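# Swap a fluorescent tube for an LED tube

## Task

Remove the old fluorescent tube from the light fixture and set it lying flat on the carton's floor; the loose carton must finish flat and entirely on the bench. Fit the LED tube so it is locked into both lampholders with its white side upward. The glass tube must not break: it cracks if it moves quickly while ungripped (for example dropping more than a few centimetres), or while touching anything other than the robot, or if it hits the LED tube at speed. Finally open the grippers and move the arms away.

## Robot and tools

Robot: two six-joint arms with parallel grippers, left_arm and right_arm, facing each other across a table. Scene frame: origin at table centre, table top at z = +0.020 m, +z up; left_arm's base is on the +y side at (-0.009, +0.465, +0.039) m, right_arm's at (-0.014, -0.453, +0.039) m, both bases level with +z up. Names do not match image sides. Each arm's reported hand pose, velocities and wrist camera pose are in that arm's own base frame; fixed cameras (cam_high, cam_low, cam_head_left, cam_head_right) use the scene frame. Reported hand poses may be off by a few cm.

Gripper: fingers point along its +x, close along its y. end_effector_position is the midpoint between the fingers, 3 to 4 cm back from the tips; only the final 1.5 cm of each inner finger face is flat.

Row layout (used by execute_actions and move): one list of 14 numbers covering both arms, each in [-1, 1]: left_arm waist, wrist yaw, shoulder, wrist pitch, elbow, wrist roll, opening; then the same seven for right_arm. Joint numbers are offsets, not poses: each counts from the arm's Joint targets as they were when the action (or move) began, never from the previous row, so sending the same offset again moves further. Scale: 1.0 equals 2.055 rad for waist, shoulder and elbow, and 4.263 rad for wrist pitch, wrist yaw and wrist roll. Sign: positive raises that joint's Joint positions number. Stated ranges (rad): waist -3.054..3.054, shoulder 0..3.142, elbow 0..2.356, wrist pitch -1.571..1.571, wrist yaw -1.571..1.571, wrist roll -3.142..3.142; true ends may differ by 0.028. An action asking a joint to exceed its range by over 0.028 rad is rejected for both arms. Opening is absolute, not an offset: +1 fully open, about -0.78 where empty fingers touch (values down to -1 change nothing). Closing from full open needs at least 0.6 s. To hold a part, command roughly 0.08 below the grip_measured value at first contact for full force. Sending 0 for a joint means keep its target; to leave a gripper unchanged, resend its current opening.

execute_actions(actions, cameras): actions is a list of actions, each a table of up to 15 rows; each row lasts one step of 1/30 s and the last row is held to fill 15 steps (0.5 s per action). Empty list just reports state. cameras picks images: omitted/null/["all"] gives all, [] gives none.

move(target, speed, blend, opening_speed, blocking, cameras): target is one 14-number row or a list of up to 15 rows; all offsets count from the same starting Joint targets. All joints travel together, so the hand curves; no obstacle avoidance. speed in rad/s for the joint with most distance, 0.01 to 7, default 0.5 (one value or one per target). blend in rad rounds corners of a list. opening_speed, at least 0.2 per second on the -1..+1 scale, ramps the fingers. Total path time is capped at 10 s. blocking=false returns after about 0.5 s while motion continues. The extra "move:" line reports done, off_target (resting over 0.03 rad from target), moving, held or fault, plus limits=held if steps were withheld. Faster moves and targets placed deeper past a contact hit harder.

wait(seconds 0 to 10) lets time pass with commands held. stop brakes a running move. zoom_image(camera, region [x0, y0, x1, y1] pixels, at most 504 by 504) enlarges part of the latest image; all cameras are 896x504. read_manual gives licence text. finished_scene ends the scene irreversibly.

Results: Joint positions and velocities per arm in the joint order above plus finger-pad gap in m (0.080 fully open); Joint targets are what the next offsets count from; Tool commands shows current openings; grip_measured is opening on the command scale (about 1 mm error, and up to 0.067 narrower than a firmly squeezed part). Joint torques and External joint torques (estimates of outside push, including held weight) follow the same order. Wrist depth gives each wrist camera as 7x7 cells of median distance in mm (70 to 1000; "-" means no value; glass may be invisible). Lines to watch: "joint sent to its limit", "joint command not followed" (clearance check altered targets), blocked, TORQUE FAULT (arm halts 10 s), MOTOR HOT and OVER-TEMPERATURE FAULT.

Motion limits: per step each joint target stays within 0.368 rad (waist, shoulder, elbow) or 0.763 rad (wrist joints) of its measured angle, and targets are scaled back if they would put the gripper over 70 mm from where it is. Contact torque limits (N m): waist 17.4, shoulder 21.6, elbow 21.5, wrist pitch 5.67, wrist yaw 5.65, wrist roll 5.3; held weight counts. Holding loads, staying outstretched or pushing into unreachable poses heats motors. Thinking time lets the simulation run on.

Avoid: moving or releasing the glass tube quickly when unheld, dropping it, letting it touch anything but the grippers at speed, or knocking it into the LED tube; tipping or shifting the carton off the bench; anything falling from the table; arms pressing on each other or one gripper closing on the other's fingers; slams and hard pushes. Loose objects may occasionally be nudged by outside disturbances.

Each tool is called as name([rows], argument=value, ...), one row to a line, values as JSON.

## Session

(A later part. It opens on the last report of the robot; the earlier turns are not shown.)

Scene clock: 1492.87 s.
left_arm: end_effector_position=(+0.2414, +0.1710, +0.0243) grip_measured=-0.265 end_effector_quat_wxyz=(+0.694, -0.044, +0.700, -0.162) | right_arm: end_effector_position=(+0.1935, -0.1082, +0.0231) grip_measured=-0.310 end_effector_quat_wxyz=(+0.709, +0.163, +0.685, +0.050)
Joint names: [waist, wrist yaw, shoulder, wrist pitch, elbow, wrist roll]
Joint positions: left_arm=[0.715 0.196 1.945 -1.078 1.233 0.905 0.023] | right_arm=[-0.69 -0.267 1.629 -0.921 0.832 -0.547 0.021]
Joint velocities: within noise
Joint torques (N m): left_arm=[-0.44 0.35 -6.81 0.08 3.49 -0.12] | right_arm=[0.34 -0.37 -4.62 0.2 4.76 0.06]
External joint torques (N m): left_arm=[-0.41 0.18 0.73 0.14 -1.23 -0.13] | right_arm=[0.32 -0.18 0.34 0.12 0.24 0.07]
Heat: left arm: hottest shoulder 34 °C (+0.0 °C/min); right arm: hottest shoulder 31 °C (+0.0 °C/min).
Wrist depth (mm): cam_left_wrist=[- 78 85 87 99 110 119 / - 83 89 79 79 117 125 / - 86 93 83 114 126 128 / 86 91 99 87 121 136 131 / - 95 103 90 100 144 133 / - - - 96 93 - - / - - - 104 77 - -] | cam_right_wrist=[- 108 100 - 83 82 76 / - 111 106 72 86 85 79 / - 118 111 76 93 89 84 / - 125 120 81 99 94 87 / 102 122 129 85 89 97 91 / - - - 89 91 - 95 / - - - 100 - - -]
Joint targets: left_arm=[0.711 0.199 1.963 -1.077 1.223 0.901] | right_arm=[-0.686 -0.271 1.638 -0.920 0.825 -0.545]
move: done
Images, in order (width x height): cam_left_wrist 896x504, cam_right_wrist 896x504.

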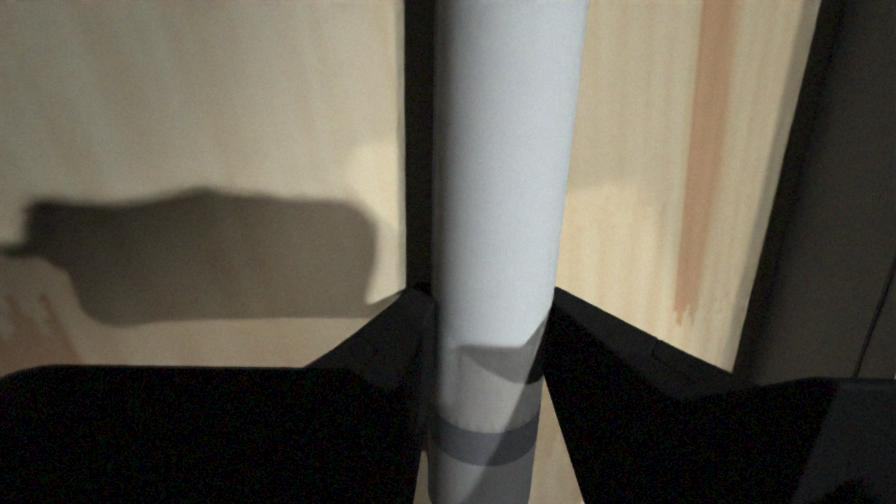

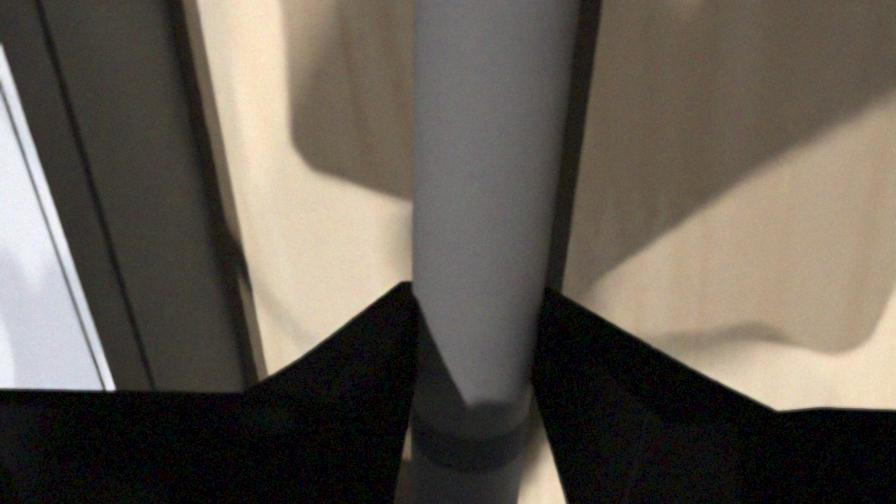

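move([
  [0.0191,-0.0023,-0.0034,-0.0317,0.0594,0.0092,-0.34,-0.0263,0.0021,-0.0073,-0.0348,0.0584,-0.0129,-0.38],
  [0.0369,-0.0044,0.0019,-0.0636,0.1277,0.0177,-0.34,-0.0503,0.0042,-0.0050,-0.0677,0.1227,-0.0247,-0.38],
  [0.0013,-0.0336,-0.0825,-0.0150,0.0357,-0.0046,-0.34,0.0155,0.0455,-0.0678,-0.0425,0.0792,0.0123,-0.38],
  [-0.0430,-0.0697,-0.1564,0.0310,-0.0525,-0.0252,-0.34,0.0941,0.0946,-0.1099,-0.0236,0.0401,0.0498,-0.38],
  [-0.0910,-0.1093,-0.2115,0.0718,-0.1298,-0.0423,-0.34,0.1727,0.1443,-0.1246,-0.0125,0.0097,0.0859,-0.38],
], speed=0.35, blend=[0.03,0.03,0.05,0.05,0])

Scene clock: 1625.93 s.
left_arm: end_effector_position=(+0.2379, +0.1830, +0.0763) grip_measured=-0.265 end_effector_quat_wxyz=(+0.705, +0.177, +0.684, +0.061) | right_arm: end_effector_position=(+0.1975, -0.1209, +0.0788) grip_measured=-0.310 end_effector_quat_wxyz=(+0.683, -0.063, +0.706, -0.175)
Joint names: [waist, wrist yaw, shoulder, wrist pitch, elbow, wrist roll]
Joint positions: left_arm=[0.527 -0.258 1.542 -0.771 0.965 0.723 0.023] | right_arm=[-0.334 0.335 1.395 -0.973 0.852 -0.182 0.021]
Joint velocities: within noise
Joint torques (N m): left_arm=[-0.39 -0.5 -8.5 0.62 4.54 -0.09] | right_arm=[0.21 0.55 -6.35 0.34 5.67 0.17]
External joint torques (N m): left_arm=[-0.41 -0.37 -2.89 -0.07 -1.25 -0.07] | right_arm=[0.18 0.37 -2.27 -0.08 0.27 0.15]
Heat: left arm: hottest shoulder 35 °C (+1.0 °C/min); right arm: hottest shoulder 32 °C (+0.0 °C/min).
Wrist depth (mm): cam_left_wrist=[172 173 159 73 130 126 118 / 179 186 168 76 136 132 122 / 193 194 179 80 144 138 128 / - 206 190 84 152 145 134 / - 217 205 90 96 151 142 / - - - 96 93 - - / - - - 104 78 - -] | cam_right_wrist=[113 119 129 - 158 172 191 / 118 125 136 72 165 184 208 / 124 132 143 76 177 199 224 / 131 140 153 80 190 216 240 / 139 148 155 85 90 238 262 / - - - 90 92 - 281 / - - - 101 - - -]
Joint targets: left_arm=[0.524 -0.267 1.528 -0.771 0.956 0.721] | right_arm=[-0.331 0.344 1.382 -0.973 0.845 -0.179]
move: done

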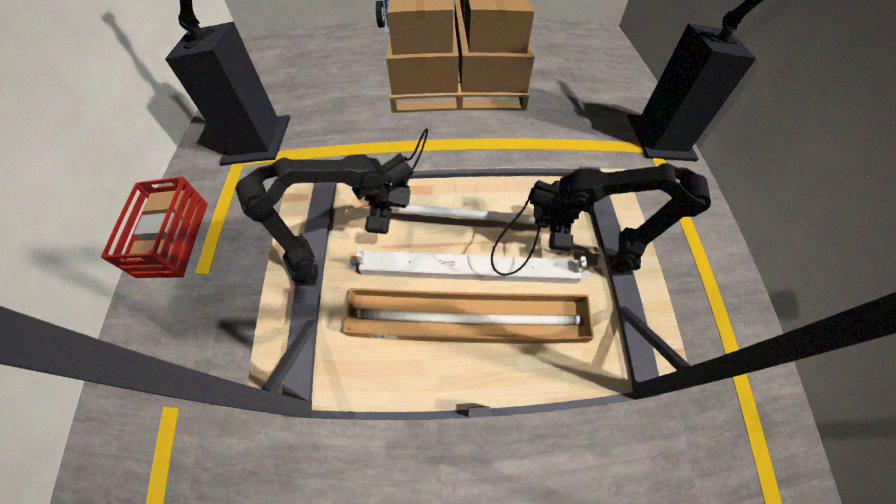

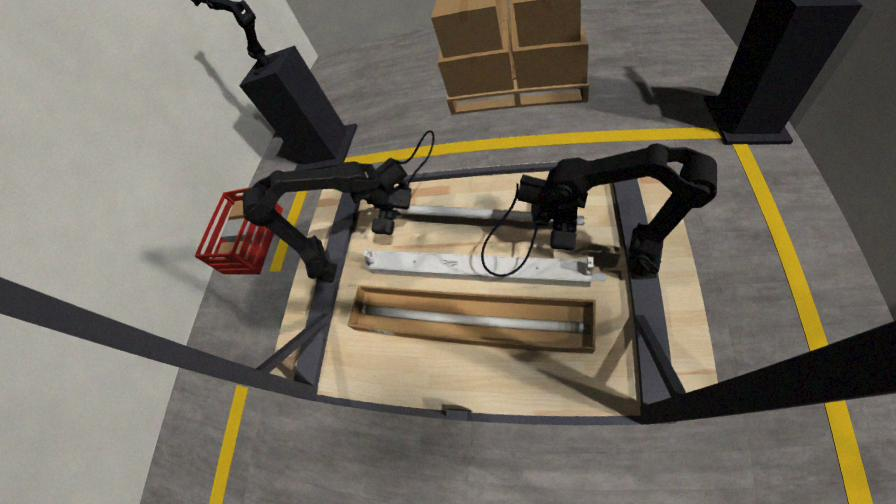

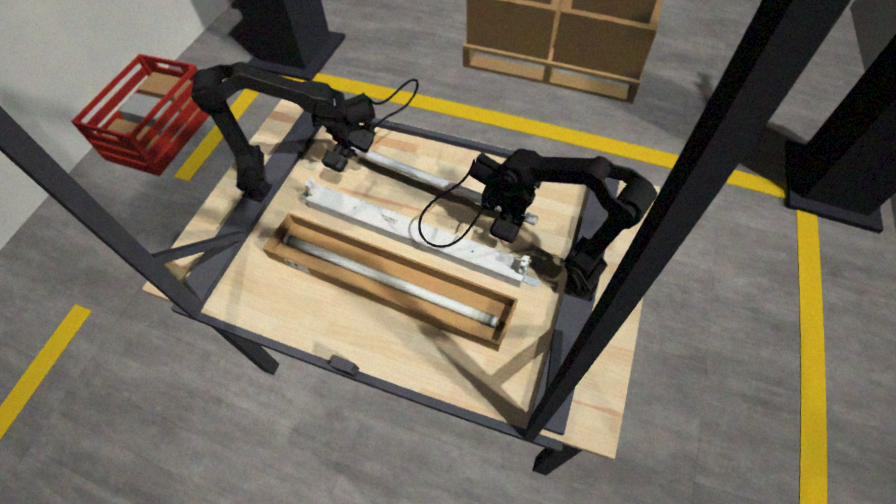

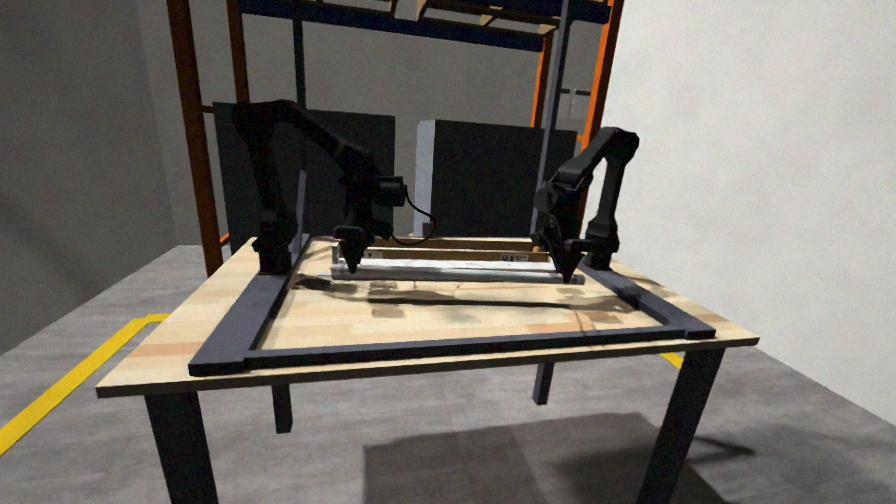

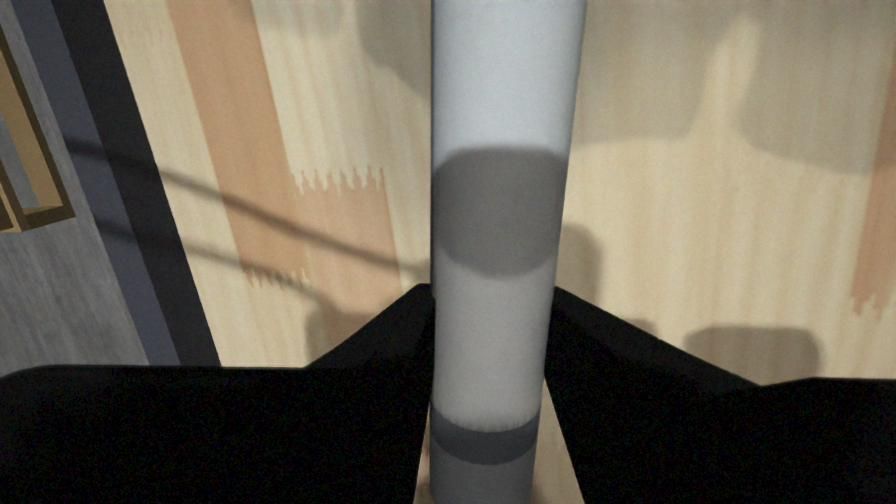

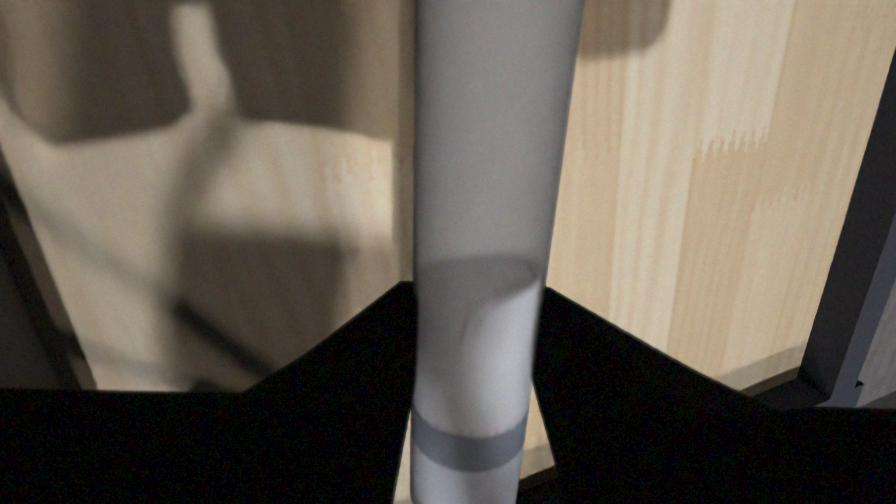

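zoom_image(camera="cam_low", region=[325, 255, 365, 285])

zoom_image(camera="cam_low", region=[560, 265, 600, 295])

Scaled by 12.600 from the camera's 896x504 image, which has a finer 1280x720 frame.

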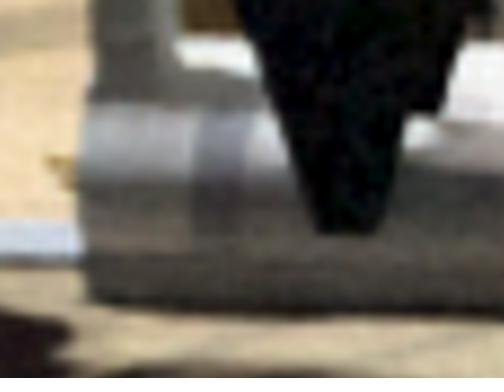

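Scaled by 12.600 from the camera's 896x504 image, which has a finer 1280x720 frame.

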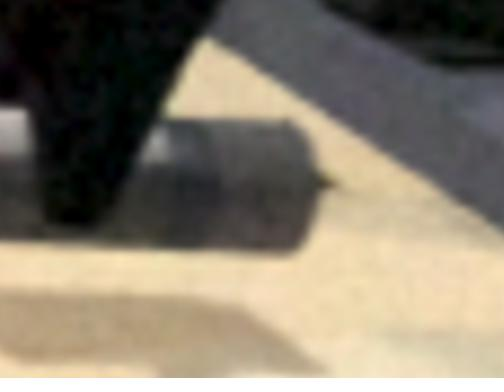

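move([
  [0,0,0.0229,0.0300,-0.0392,0,-0.34,0,0,0.0224,0.0314,-0.0426,0,-0.38],
  [0,0,0.0539,0.0610,-0.0728,0,-0.34,0,0,0.0543,0.0647,-0.0798,0,-0.38],
], speed=0.15, blend=[0.02,0], cameras=["cam_left_wrist","cam_right_wrist"])

Scene clock: 1650.73 s.
left_arm: end_effector_position=(+0.2387, +0.1838, +0.0245) grip_measured=-0.265 end_effector_quat_wxyz=(+0.710, +0.181, +0.677, +0.068) | right_arm: end_effector_position=(+0.1978, -0.1215, +0.0239) grip_measured=-0.310 end_effector_quat_wxyz=(+0.688, -0.065, +0.701, -0.179)
Joint names: [waist, wrist yaw, shoulder, wrist pitch, elbow, wrist roll]
Joint positions: left_arm=[0.527 -0.261 1.625 -0.515 0.816 0.723 0.023] | right_arm=[-0.333 0.339 1.486 -0.701 0.688 -0.182 0.021]
Joint velocities: within noise
Joint torques (N m): left_arm=[-0.3 -0.36 -5.1 0.97 4.07 -0.08] | right_arm=[0.22 0.42 -4.09 0.64 5.22 0.15]
External joint torques (N m): left_arm=[-0.26 -0.23 0.6 0.24 -1.21 -0.07] | right_arm=[0.2 0.23 0.15 0.2 0.35 0.13]
Heat: left arm: hottest shoulder 35 °C (+1.0 °C/min); right arm: hottest shoulder 32 °C (+0.0 °C/min).
Wrist depth (mm): cam_left_wrist=[128 119 107 99 86 84 79 / 138 127 114 79 79 88 82 / 148 135 120 81 97 92 85 / 159 145 129 86 102 97 89 / 168 155 137 90 100 101 94 / - - - 96 93 - - / - - - 104 85 - -] | cam_right_wrist=[- 75 81 83 100 108 123 / - 78 85 72 104 115 131 / - 83 90 79 109 124 142 / - 88 94 81 119 135 158 / - 92 98 85 89 148 175 / - 95 - 90 92 - 192 / - - - 100 - - -]
Joint targets: left_arm=[0.524 -0.267 1.639 -0.510 0.806 0.721] | right_arm=[-0.331 0.344 1.494 -0.697 0.682 -0.179]
move: done
Images, in order (width x height): cam_left_wrist 896x504, cam_right_wrist 896x504.

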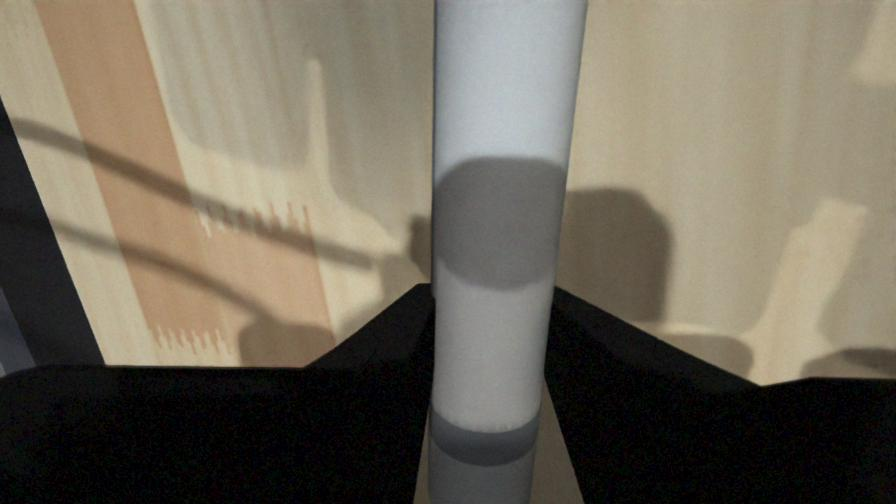

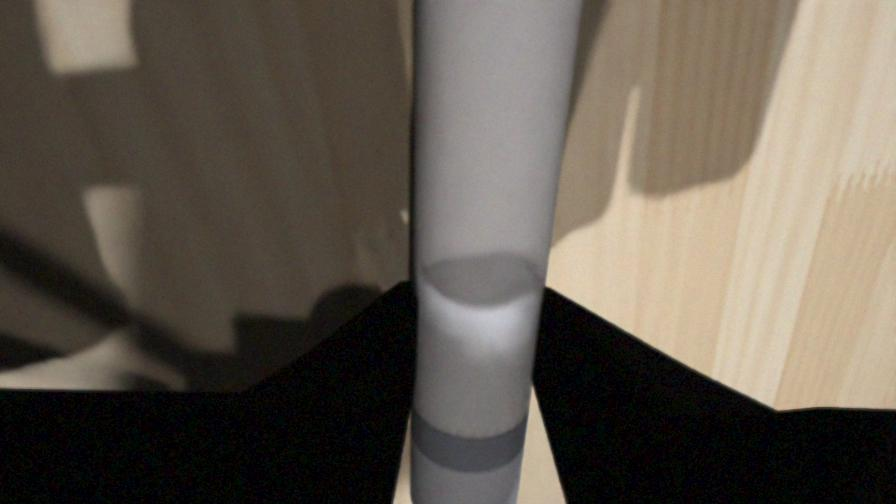

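move([
  [0,0,0,0,0,0,-0.01,0,0,0,0,0,0,-0.04],
  [-0.0151,-0.0016,-0.0406,-0.0320,0.0216,-0.0074,-0.01,0.0229,0.0006,-0.0316,-0.0361,0.0345,0.0118,-0.04],
  [0.0763,0.0626,0.0564,-0.1115,0.1770,0.0295,-0.01,-0.1282,-0.0807,-0.0046,-0.0666,0.1035,-0.0592,-0.04],
  [0.1352,0.1040,0.1906,-0.1733,0.3119,0.0633,-0.01,-0.2366,-0.1388,0.0981,-0.0916,0.1631,-0.1172,-0.04],
], speed=[0.3,0.2,0.5,0.5], blend=[0,0,0.05,0], opening_speed=0.4)

Scene clock: 1716.57 s.
left_arm: end_effector_position=(+0.2395, +0.2102, +0.0494) grip_measured=-0.014 end_effector_quat_wxyz=(+0.688, -0.050, +0.705, -0.164) | right_arm: end_effector_position=(+0.1890, -0.1477, +0.0487) grip_measured=-0.043 end_effector_quat_wxyz=(+0.704, +0.166, +0.689, +0.052)
Joint names: [waist, wrist yaw, shoulder, wrist pitch, elbow, wrist roll]
Joint positions: left_arm=[0.801 0.172 2.015 -1.247 1.439 0.986 0.034] | right_arm=[-0.814 -0.242 1.686 -1.086 1.006 -0.674 0.033]
Joint velocities: within noise
Joint torques (N m): left_arm=[-0.02 0.39 -7.91 -0.22 5.92 0.18] | right_arm=[-0.27 -0.36 -5.22 -0.12 6.85 -0.13]
External joint torques (N m): left_arm=[0 0.24 0.38 -0.11 0.93 0.16] | right_arm=[-0.31 -0.18 0.41 -0.12 2.07 -0.11]
Heat: left arm: hottest shoulder 33 °C (-2.0 °C/min); right arm: hottest shoulder 30 °C (-2.0 °C/min).
Wrist depth (mm): cam_left_wrist=[- 98 105 98 125 137 149 / - 102 111 104 132 147 158 / 102 107 116 108 142 159 163 / 106 112 123 116 151 172 169 / 111 118 125 120 118 188 170 / - - - 130 89 - 217 / - - - 167 179 - -] | cam_right_wrist=[133 136 125 91 104 100 94 / - 145 133 124 111 105 98 / 137 153 141 102 117 110 103 / 138 162 151 109 125 116 108 / 143 171 80 115 99 123 114 / - - - 131 88 - 119 / - - - 170 157 - -]
Joint targets: left_arm=[0.802 0.177 2.030 -1.249 1.447 0.991] | right_arm=[-0.818 -0.248 1.696 -1.088 1.016 -0.678]
move: done

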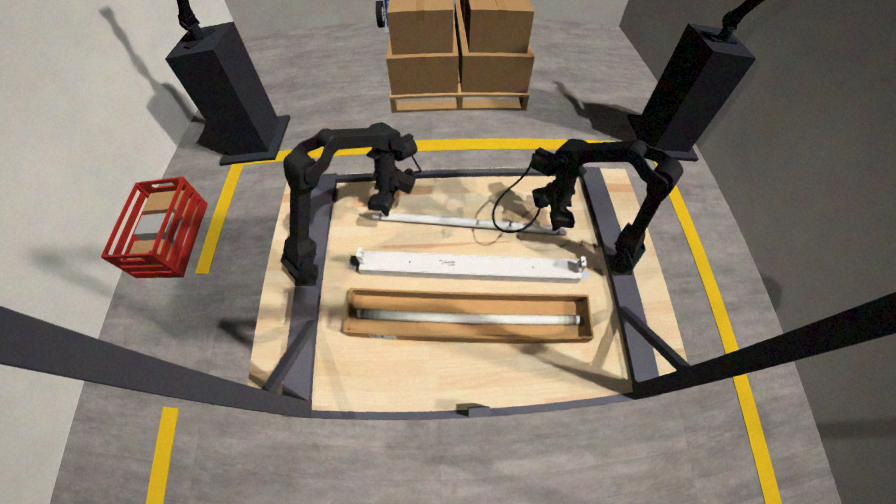

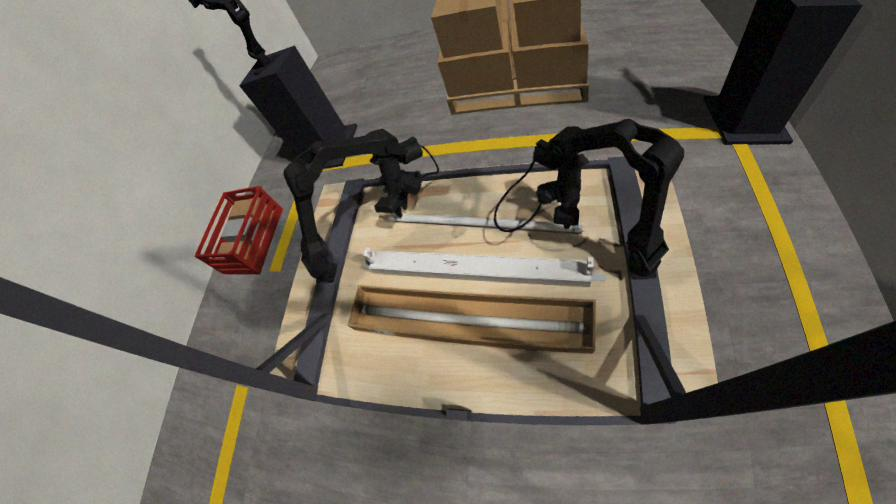

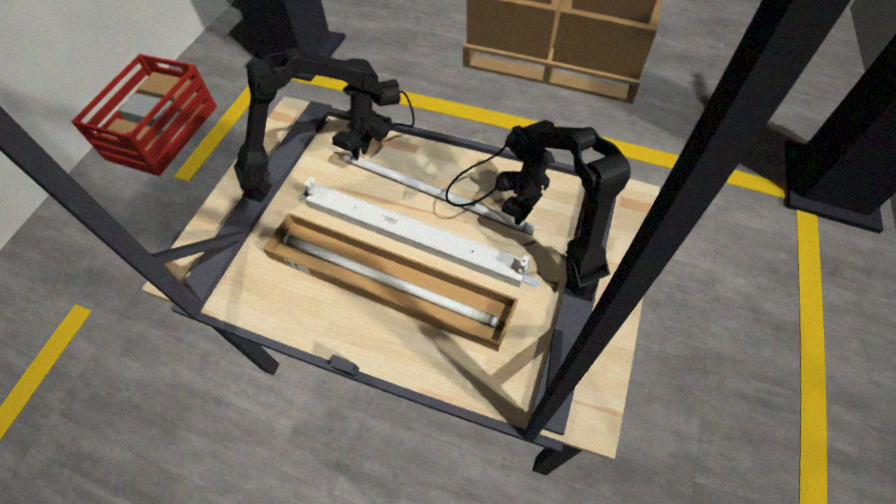

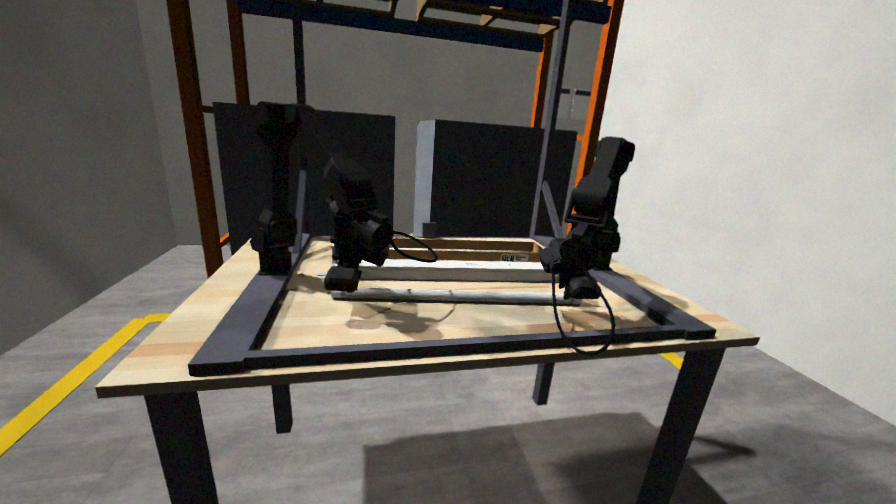

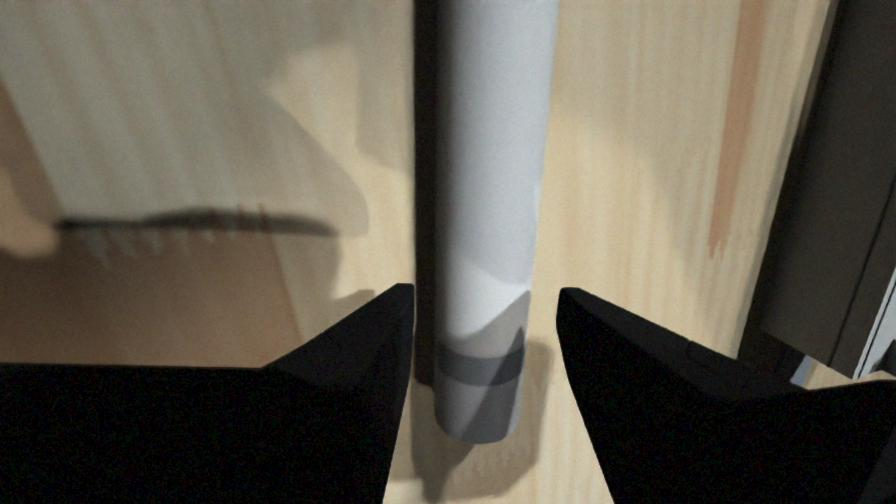

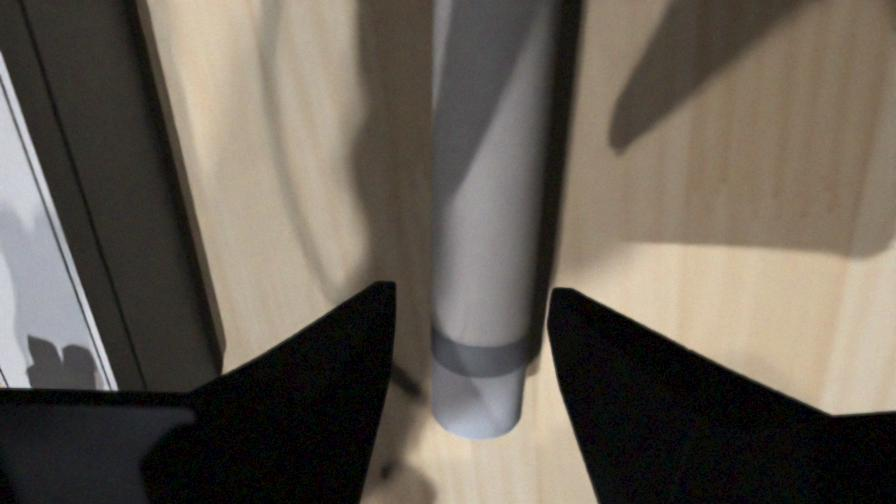

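zoom_image(camera="cam_left_wrist", region=[400, 250, 580, 450])

zoom_image(camera="cam_right_wrist", region=[400, 250, 580, 450])

zoom_image(camera="cam_low", region=[325, 270, 455, 310])

zoom_image(camera="cam_high", region=[330, 140, 550, 240])

Scaled by 2.520 from the camera's 896x504 image, which has a finer 1280x720 frame.

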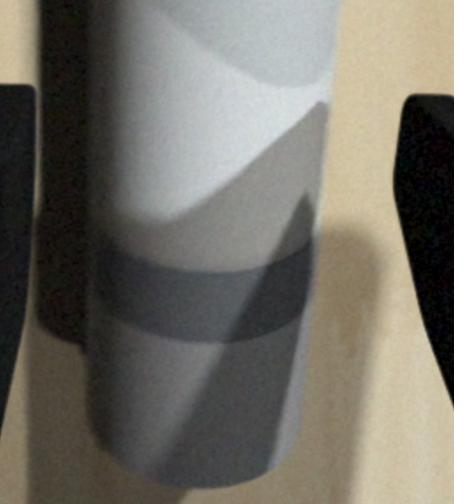

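Scaled by 2.520 from the camera's 896x504 image, which has a finer 1280x720 frame.

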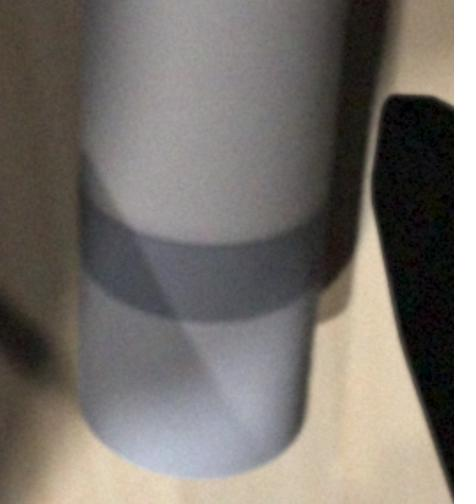

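Scaled by 3.877 from the camera's 896x504 image, which has a finer 1280x720 frame.

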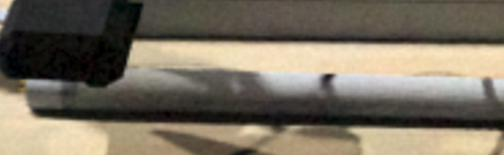

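Scaled by 2.291 from the camera's 896x504 image, which has a finer 1280x720 frame.

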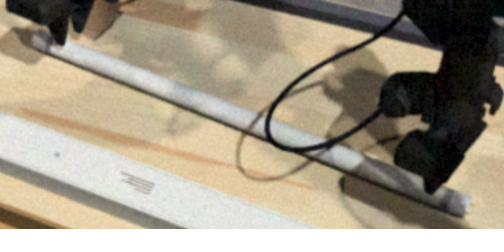

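move([
  [-0.0088,0.0009,0.0060,0.0283,-0.0512,-0.0041,-0.01,0.0082,-0.0007,0.0219,0.0293,-0.0359,0.0036,-0.04],
  [-0.0088,0.0009,0.0060,0.0283,-0.0512,-0.0041,-0.34,0.0082,-0.0007,0.0219,0.0293,-0.0359,0.0036,-0.38],
], speed=0.15, opening_speed=0.4, cameras=["cam_left_wrist","cam_right_wrist"])

Scene clock: 1766.43 s.
left_arm: end_effector_position=(+0.2411, +0.2055, +0.0248) grip_measured=-0.263 end_effector_quat_wxyz=(+0.693, -0.044, +0.701, -0.160) | right_arm: end_effector_position=(+0.1936, -0.1481, +0.0238) grip_measured=-0.307 end_effector_quat_wxyz=(+0.709, +0.161, +0.684, +0.049)
Joint names: [waist, wrist yaw, shoulder, wrist pitch, elbow, wrist roll]
Joint positions: left_arm=[0.789 0.176 2.026 -1.13 1.354 0.977 0.023] | right_arm=[-0.804 -0.246 1.73 -0.965 0.949 -0.665 0.021]
Joint velocities: within noise
Joint torques (N m): left_arm=[-0.53 0.36 -7.62 0.03 3.43 -0.1] | right_arm=[0.26 -0.33 -5.25 0.15 4.68 0.06]
External joint torques (N m): left_arm=[-0.55 0.21 0.55 0.12 -1.33 -0.12] | right_arm=[0.2 -0.14 0.46 0.12 0.14 0.08]
Heat: left arm: hottest shoulder 38 °C (+5.0 °C/min); right arm: hottest elbow 33 °C (+3.0 °C/min).
Wrist depth (mm): cam_left_wrist=[- 78 84 87 99 110 122 / - 83 89 78 79 117 132 / - 86 93 82 114 126 142 / 86 91 100 86 120 135 151 / - 95 103 90 100 144 162 / - - - 96 93 - - / - - - 104 78 - -] | cam_right_wrist=[117 109 101 - 84 82 76 / 124 116 106 72 78 85 79 / 132 125 111 76 93 89 84 / 138 135 120 80 99 93 87 / 141 144 129 86 88 98 92 / - - - 89 91 - 95 / - - - 99 - - -]
Joint targets: left_arm=[0.784 0.180 2.043 -1.129 1.342 0.973] | right_arm=[-0.801 -0.251 1.740 -0.963 0.943 -0.663]
move: done
Images, in order (width x height): cam_left_wrist 896x504, cam_right_wrist 896x504.

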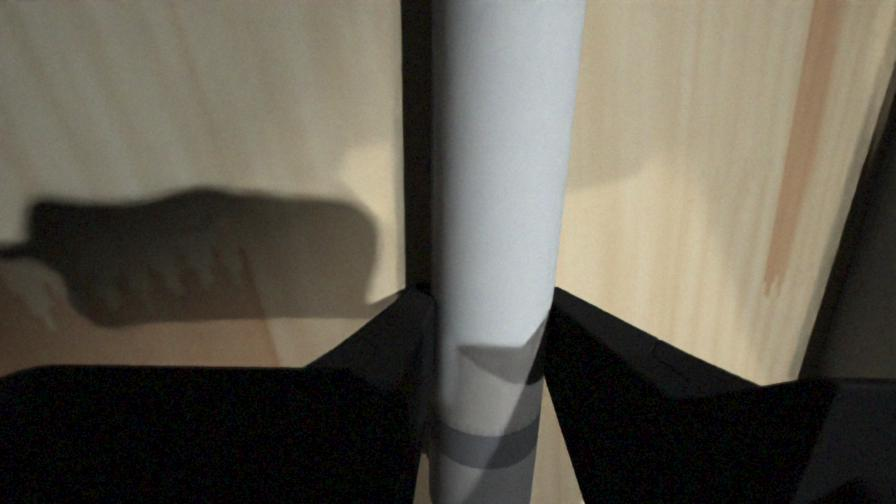

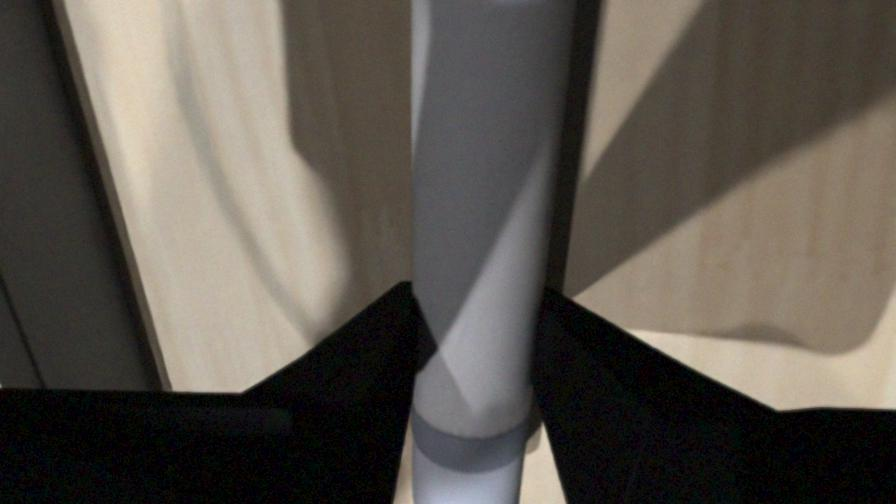

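move([
  [-0.0359,-0.0291,-0.1278,-0.0126,-0.0083,-0.0223,-0.34,0.0644,0.0410,-0.1173,-0.0432,0.0437,0.0365,-0.38],
  [-0.1044,-0.0422,-0.2073,-0.0007,-0.0797,-0.0586,-0.34,0.1587,0.0589,-0.1716,-0.0453,0.0145,0.0786,-0.38],
  [-0.1665,-0.0422,-0.2497,-0.0089,-0.1051,-0.0915,-0.34,0.2338,0.0589,-0.1970,-0.0556,0.0105,0.1112,-0.38],
  [-0.2384,-0.0422,-0.2831,-0.0185,-0.1187,-0.1291,-0.34,0.3156,0.0589,-0.2112,-0.0651,0.0160,0.1470,-0.38],
  [-0.3187,-0.0422,-0.3048,-0.0280,-0.1205,-0.1708,-0.34,0.4001,0.0589,-0.2130,-0.0729,0.0302,0.1840,-0.38],
], speed=0.35, blend=[0.03,0.03,0.03,0.03,0])

zoom_image(camera="cam_left_wrist", region=[350, 280, 602, 504])

zoom_image(camera="cam_right_wrist", region=[350, 280, 602, 504])

Scene clock: 1962.43 s.
left_arm: end_effector_position=(+0.2320, +0.0304, +0.1248) grip_measured=-0.263 end_effector_quat_wxyz=(+0.706, +0.040, +0.706, -0.042) | right_arm: end_effector_position=(+0.2002, +0.0040, +0.1208) grip_measured=-0.307 end_effector_quat_wxyz=(+0.700, +0.037, +0.713, -0.035)
Joint names: [waist, wrist yaw, shoulder, wrist pitch, elbow, wrist roll]
Joint positions: left_arm=[0.132 0.003 1.429 -1.244 1.102 0.249 0.023] | right_arm=[0.017 -0.004 1.313 -1.27 0.994 0.119 0.021]
Joint velocities: within noise
Joint torques (N m): left_arm=[-0.39 -0.07 -7.31 0.1 4.75 -0.12] | right_arm=[0.3 0.2 -5.33 0.03 8.11 0.07]
External joint torques (N m): left_arm=[-0.37 -0.08 -2.65 -0.24 -0.95 -0.12] | right_arm=[0.3 0.2 -1.75 -0.28 2.59 0.07]
Heat: left arm: hottest shoulder 39 °C (+1.0 °C/min); right arm: hottest shoulder 33 °C (+0.0 °C/min).
Wrist depth (mm): cam_left_wrist=[181 181 182 73 181 174 170 / 190 190 193 76 191 175 177 / 201 203 204 80 205 188 185 / 213 215 217 84 218 204 199 / 228 229 228 90 100 222 222 / - - - 96 93 - - / - - - 105 78 - -] | cam_right_wrist=[167 165 176 - 177 176 178 / 166 165 186 72 185 188 190 / 170 167 198 76 195 200 201 / 180 185 211 80 210 214 215 / 206 199 205 85 90 230 231 / 182 - - 91 92 - 246 / - - - 102 - - -]
Joint targets: left_arm=[0.129 0.001 1.416 -1.248 1.095 0.245] | right_arm=[0.022 0.000 1.303 -1.274 1.005 0.122]
move: done

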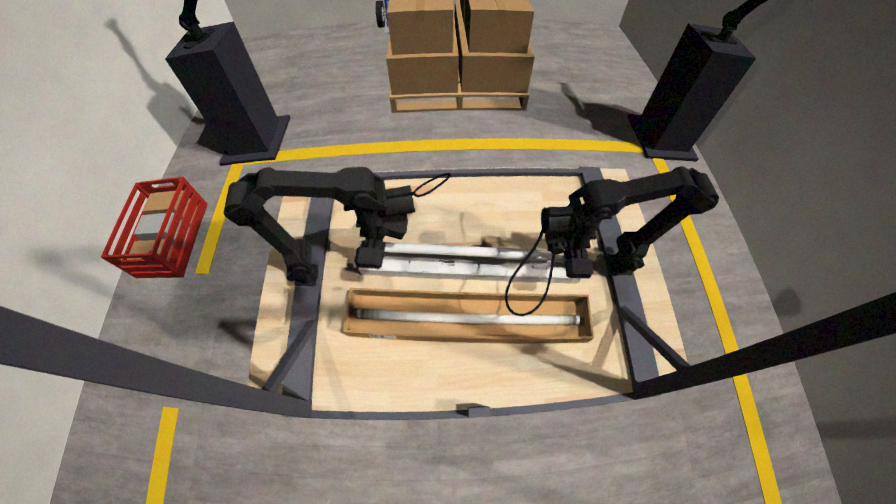

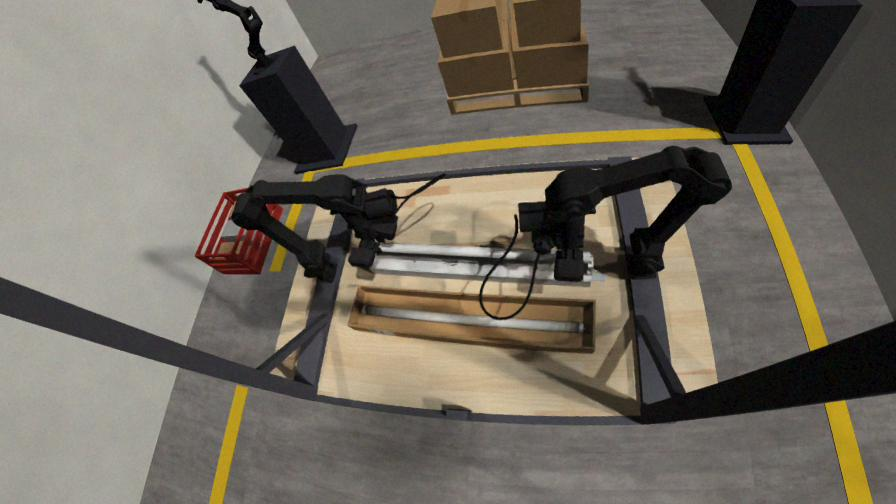

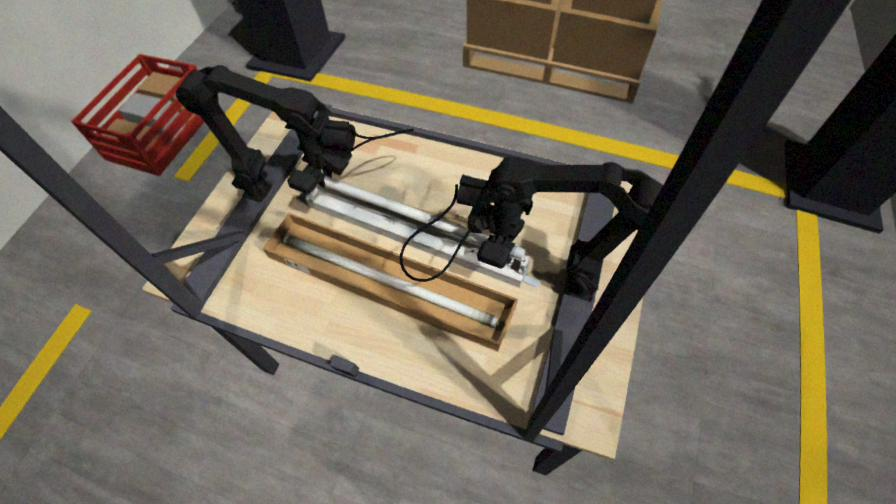

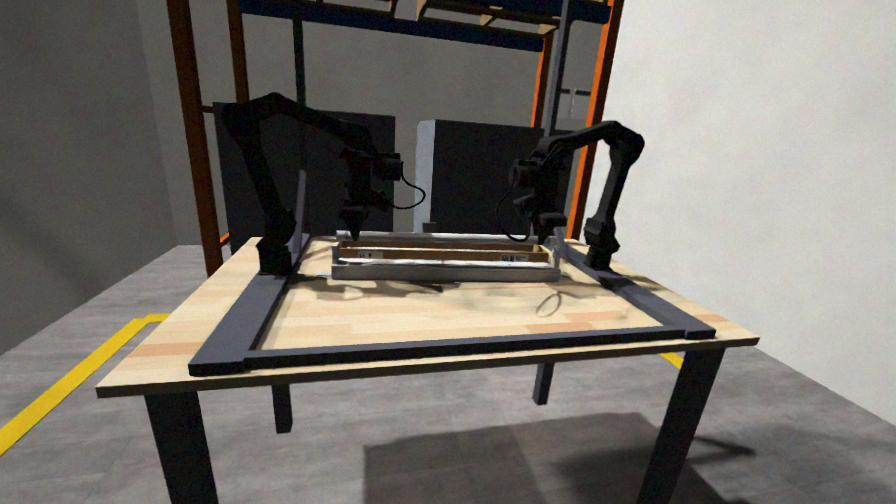

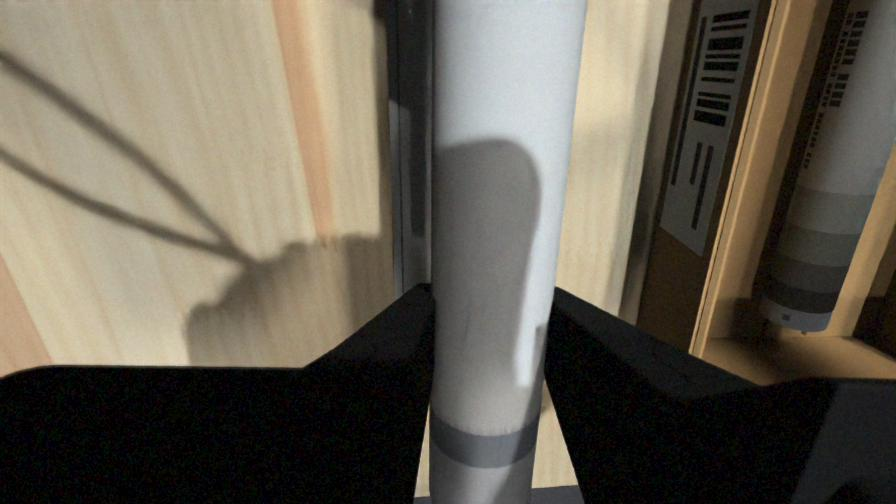

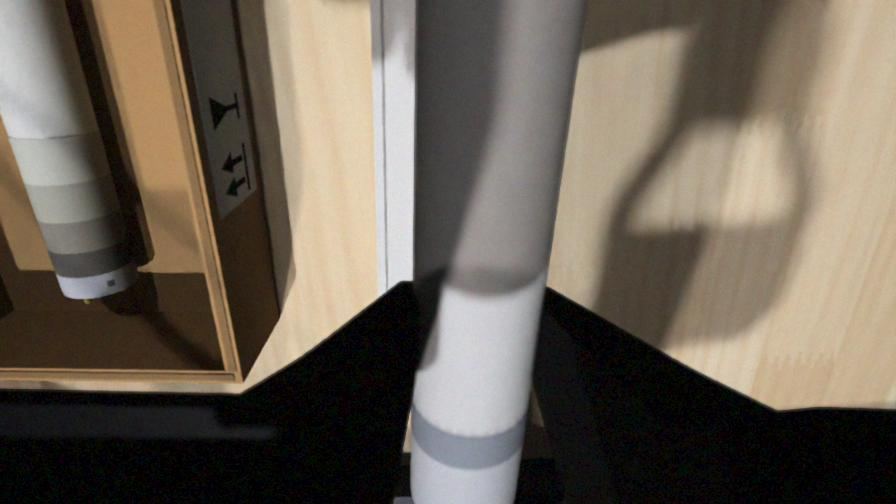

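Scaled by 2.000 from the camera's 896x504 image, which has a finer 1280x720 frame.

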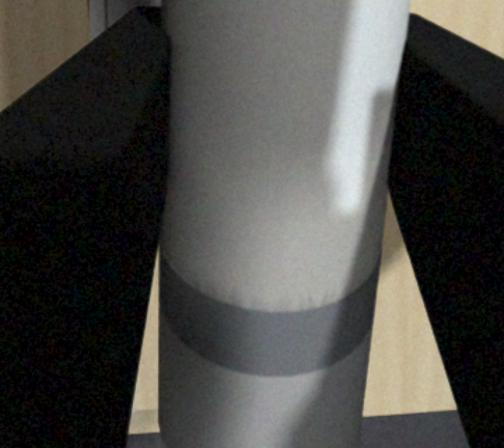

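Scaled by 2.000 from the camera's 896x504 image, which has a finer 1280x720 frame.

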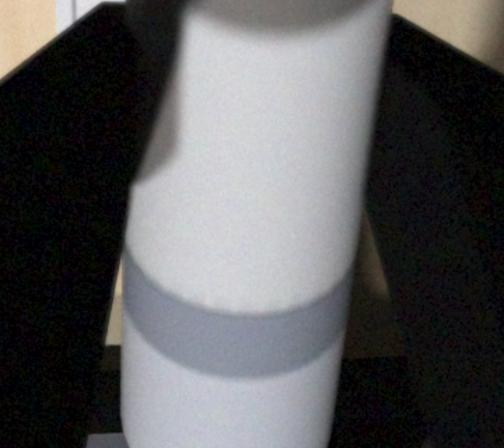

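zoom_image(camera="cam_low", region=[320, 220, 370, 290])

zoom_image(camera="cam_low", region=[530, 220, 580, 290])

zoom_image(camera="cam_high", region=[480, 220, 560, 300])

Scaled by 7.200 from the camera's 896x504 image, which has a finer 1280x720 frame.

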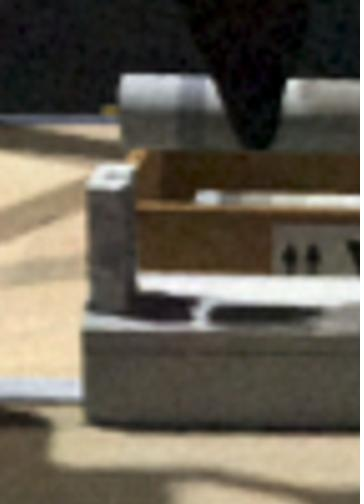

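Scaled by 7.200 from the camera's 896x504 image, which has a finer 1280x720 frame.

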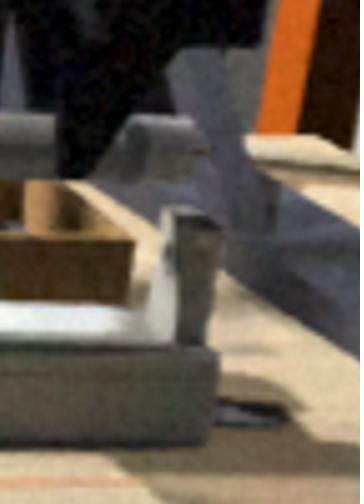

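Scaled by 6.300 from the camera's 896x504 image, which has a finer 1280x720 frame.

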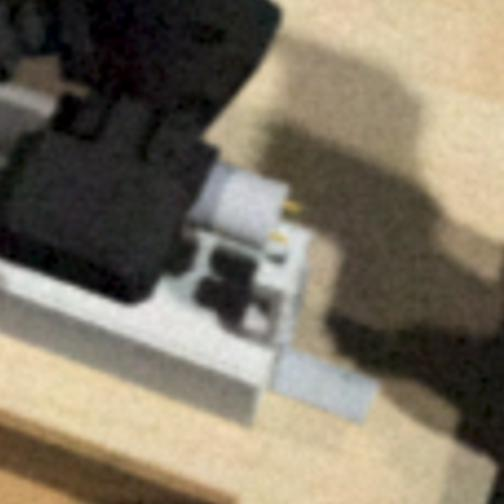

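zoom_image(camera="cam_low", region=[325, 225, 355, 255])

zoom_image(camera="cam_low", region=[540, 225, 570, 255])

zoom_image(camera="cam_high", region=[505, 240, 545, 280])

zoom_image(camera="cam_head_right", region=[560, 240, 620, 300])

Scaled by 16.800 from the camera's 896x504 image, which has a finer 1280x720 frame.

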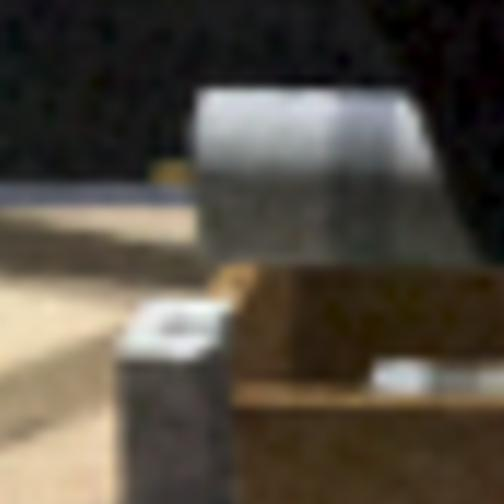

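Scaled by 16.800 from the camera's 896x504 image, which has a finer 1280x720 frame.

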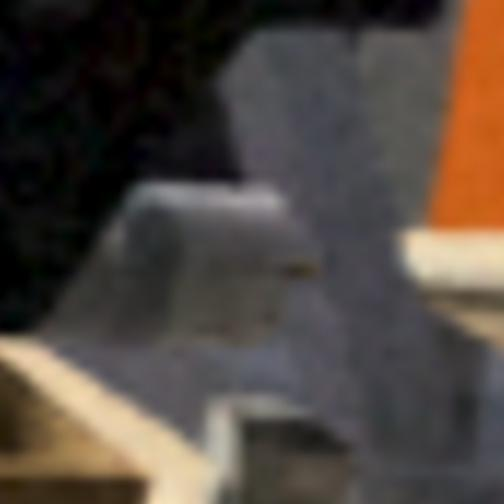

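Scaled by 12.600 from the camera's 896x504 image, which has a finer 1280x720 frame.

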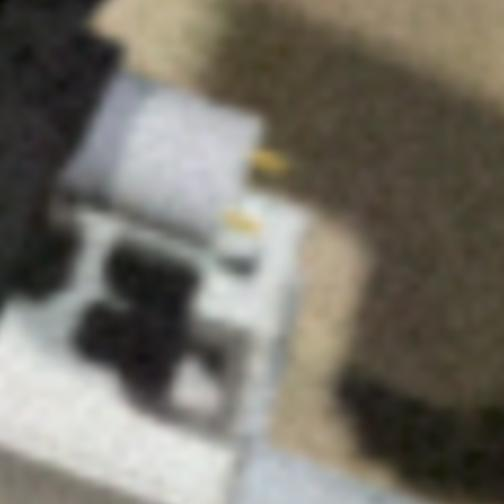

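Scaled by 8.400 from the camera's 896x504 image, which has a finer 1280x720 frame.

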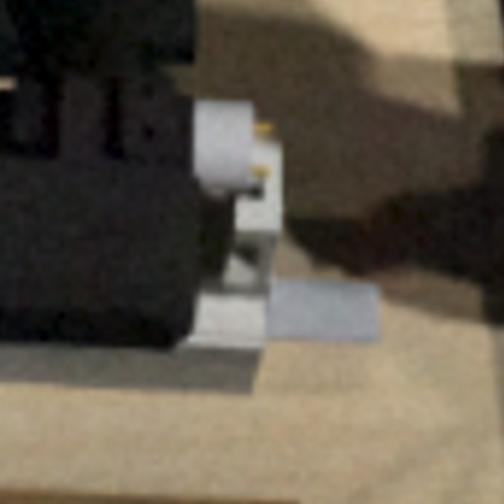

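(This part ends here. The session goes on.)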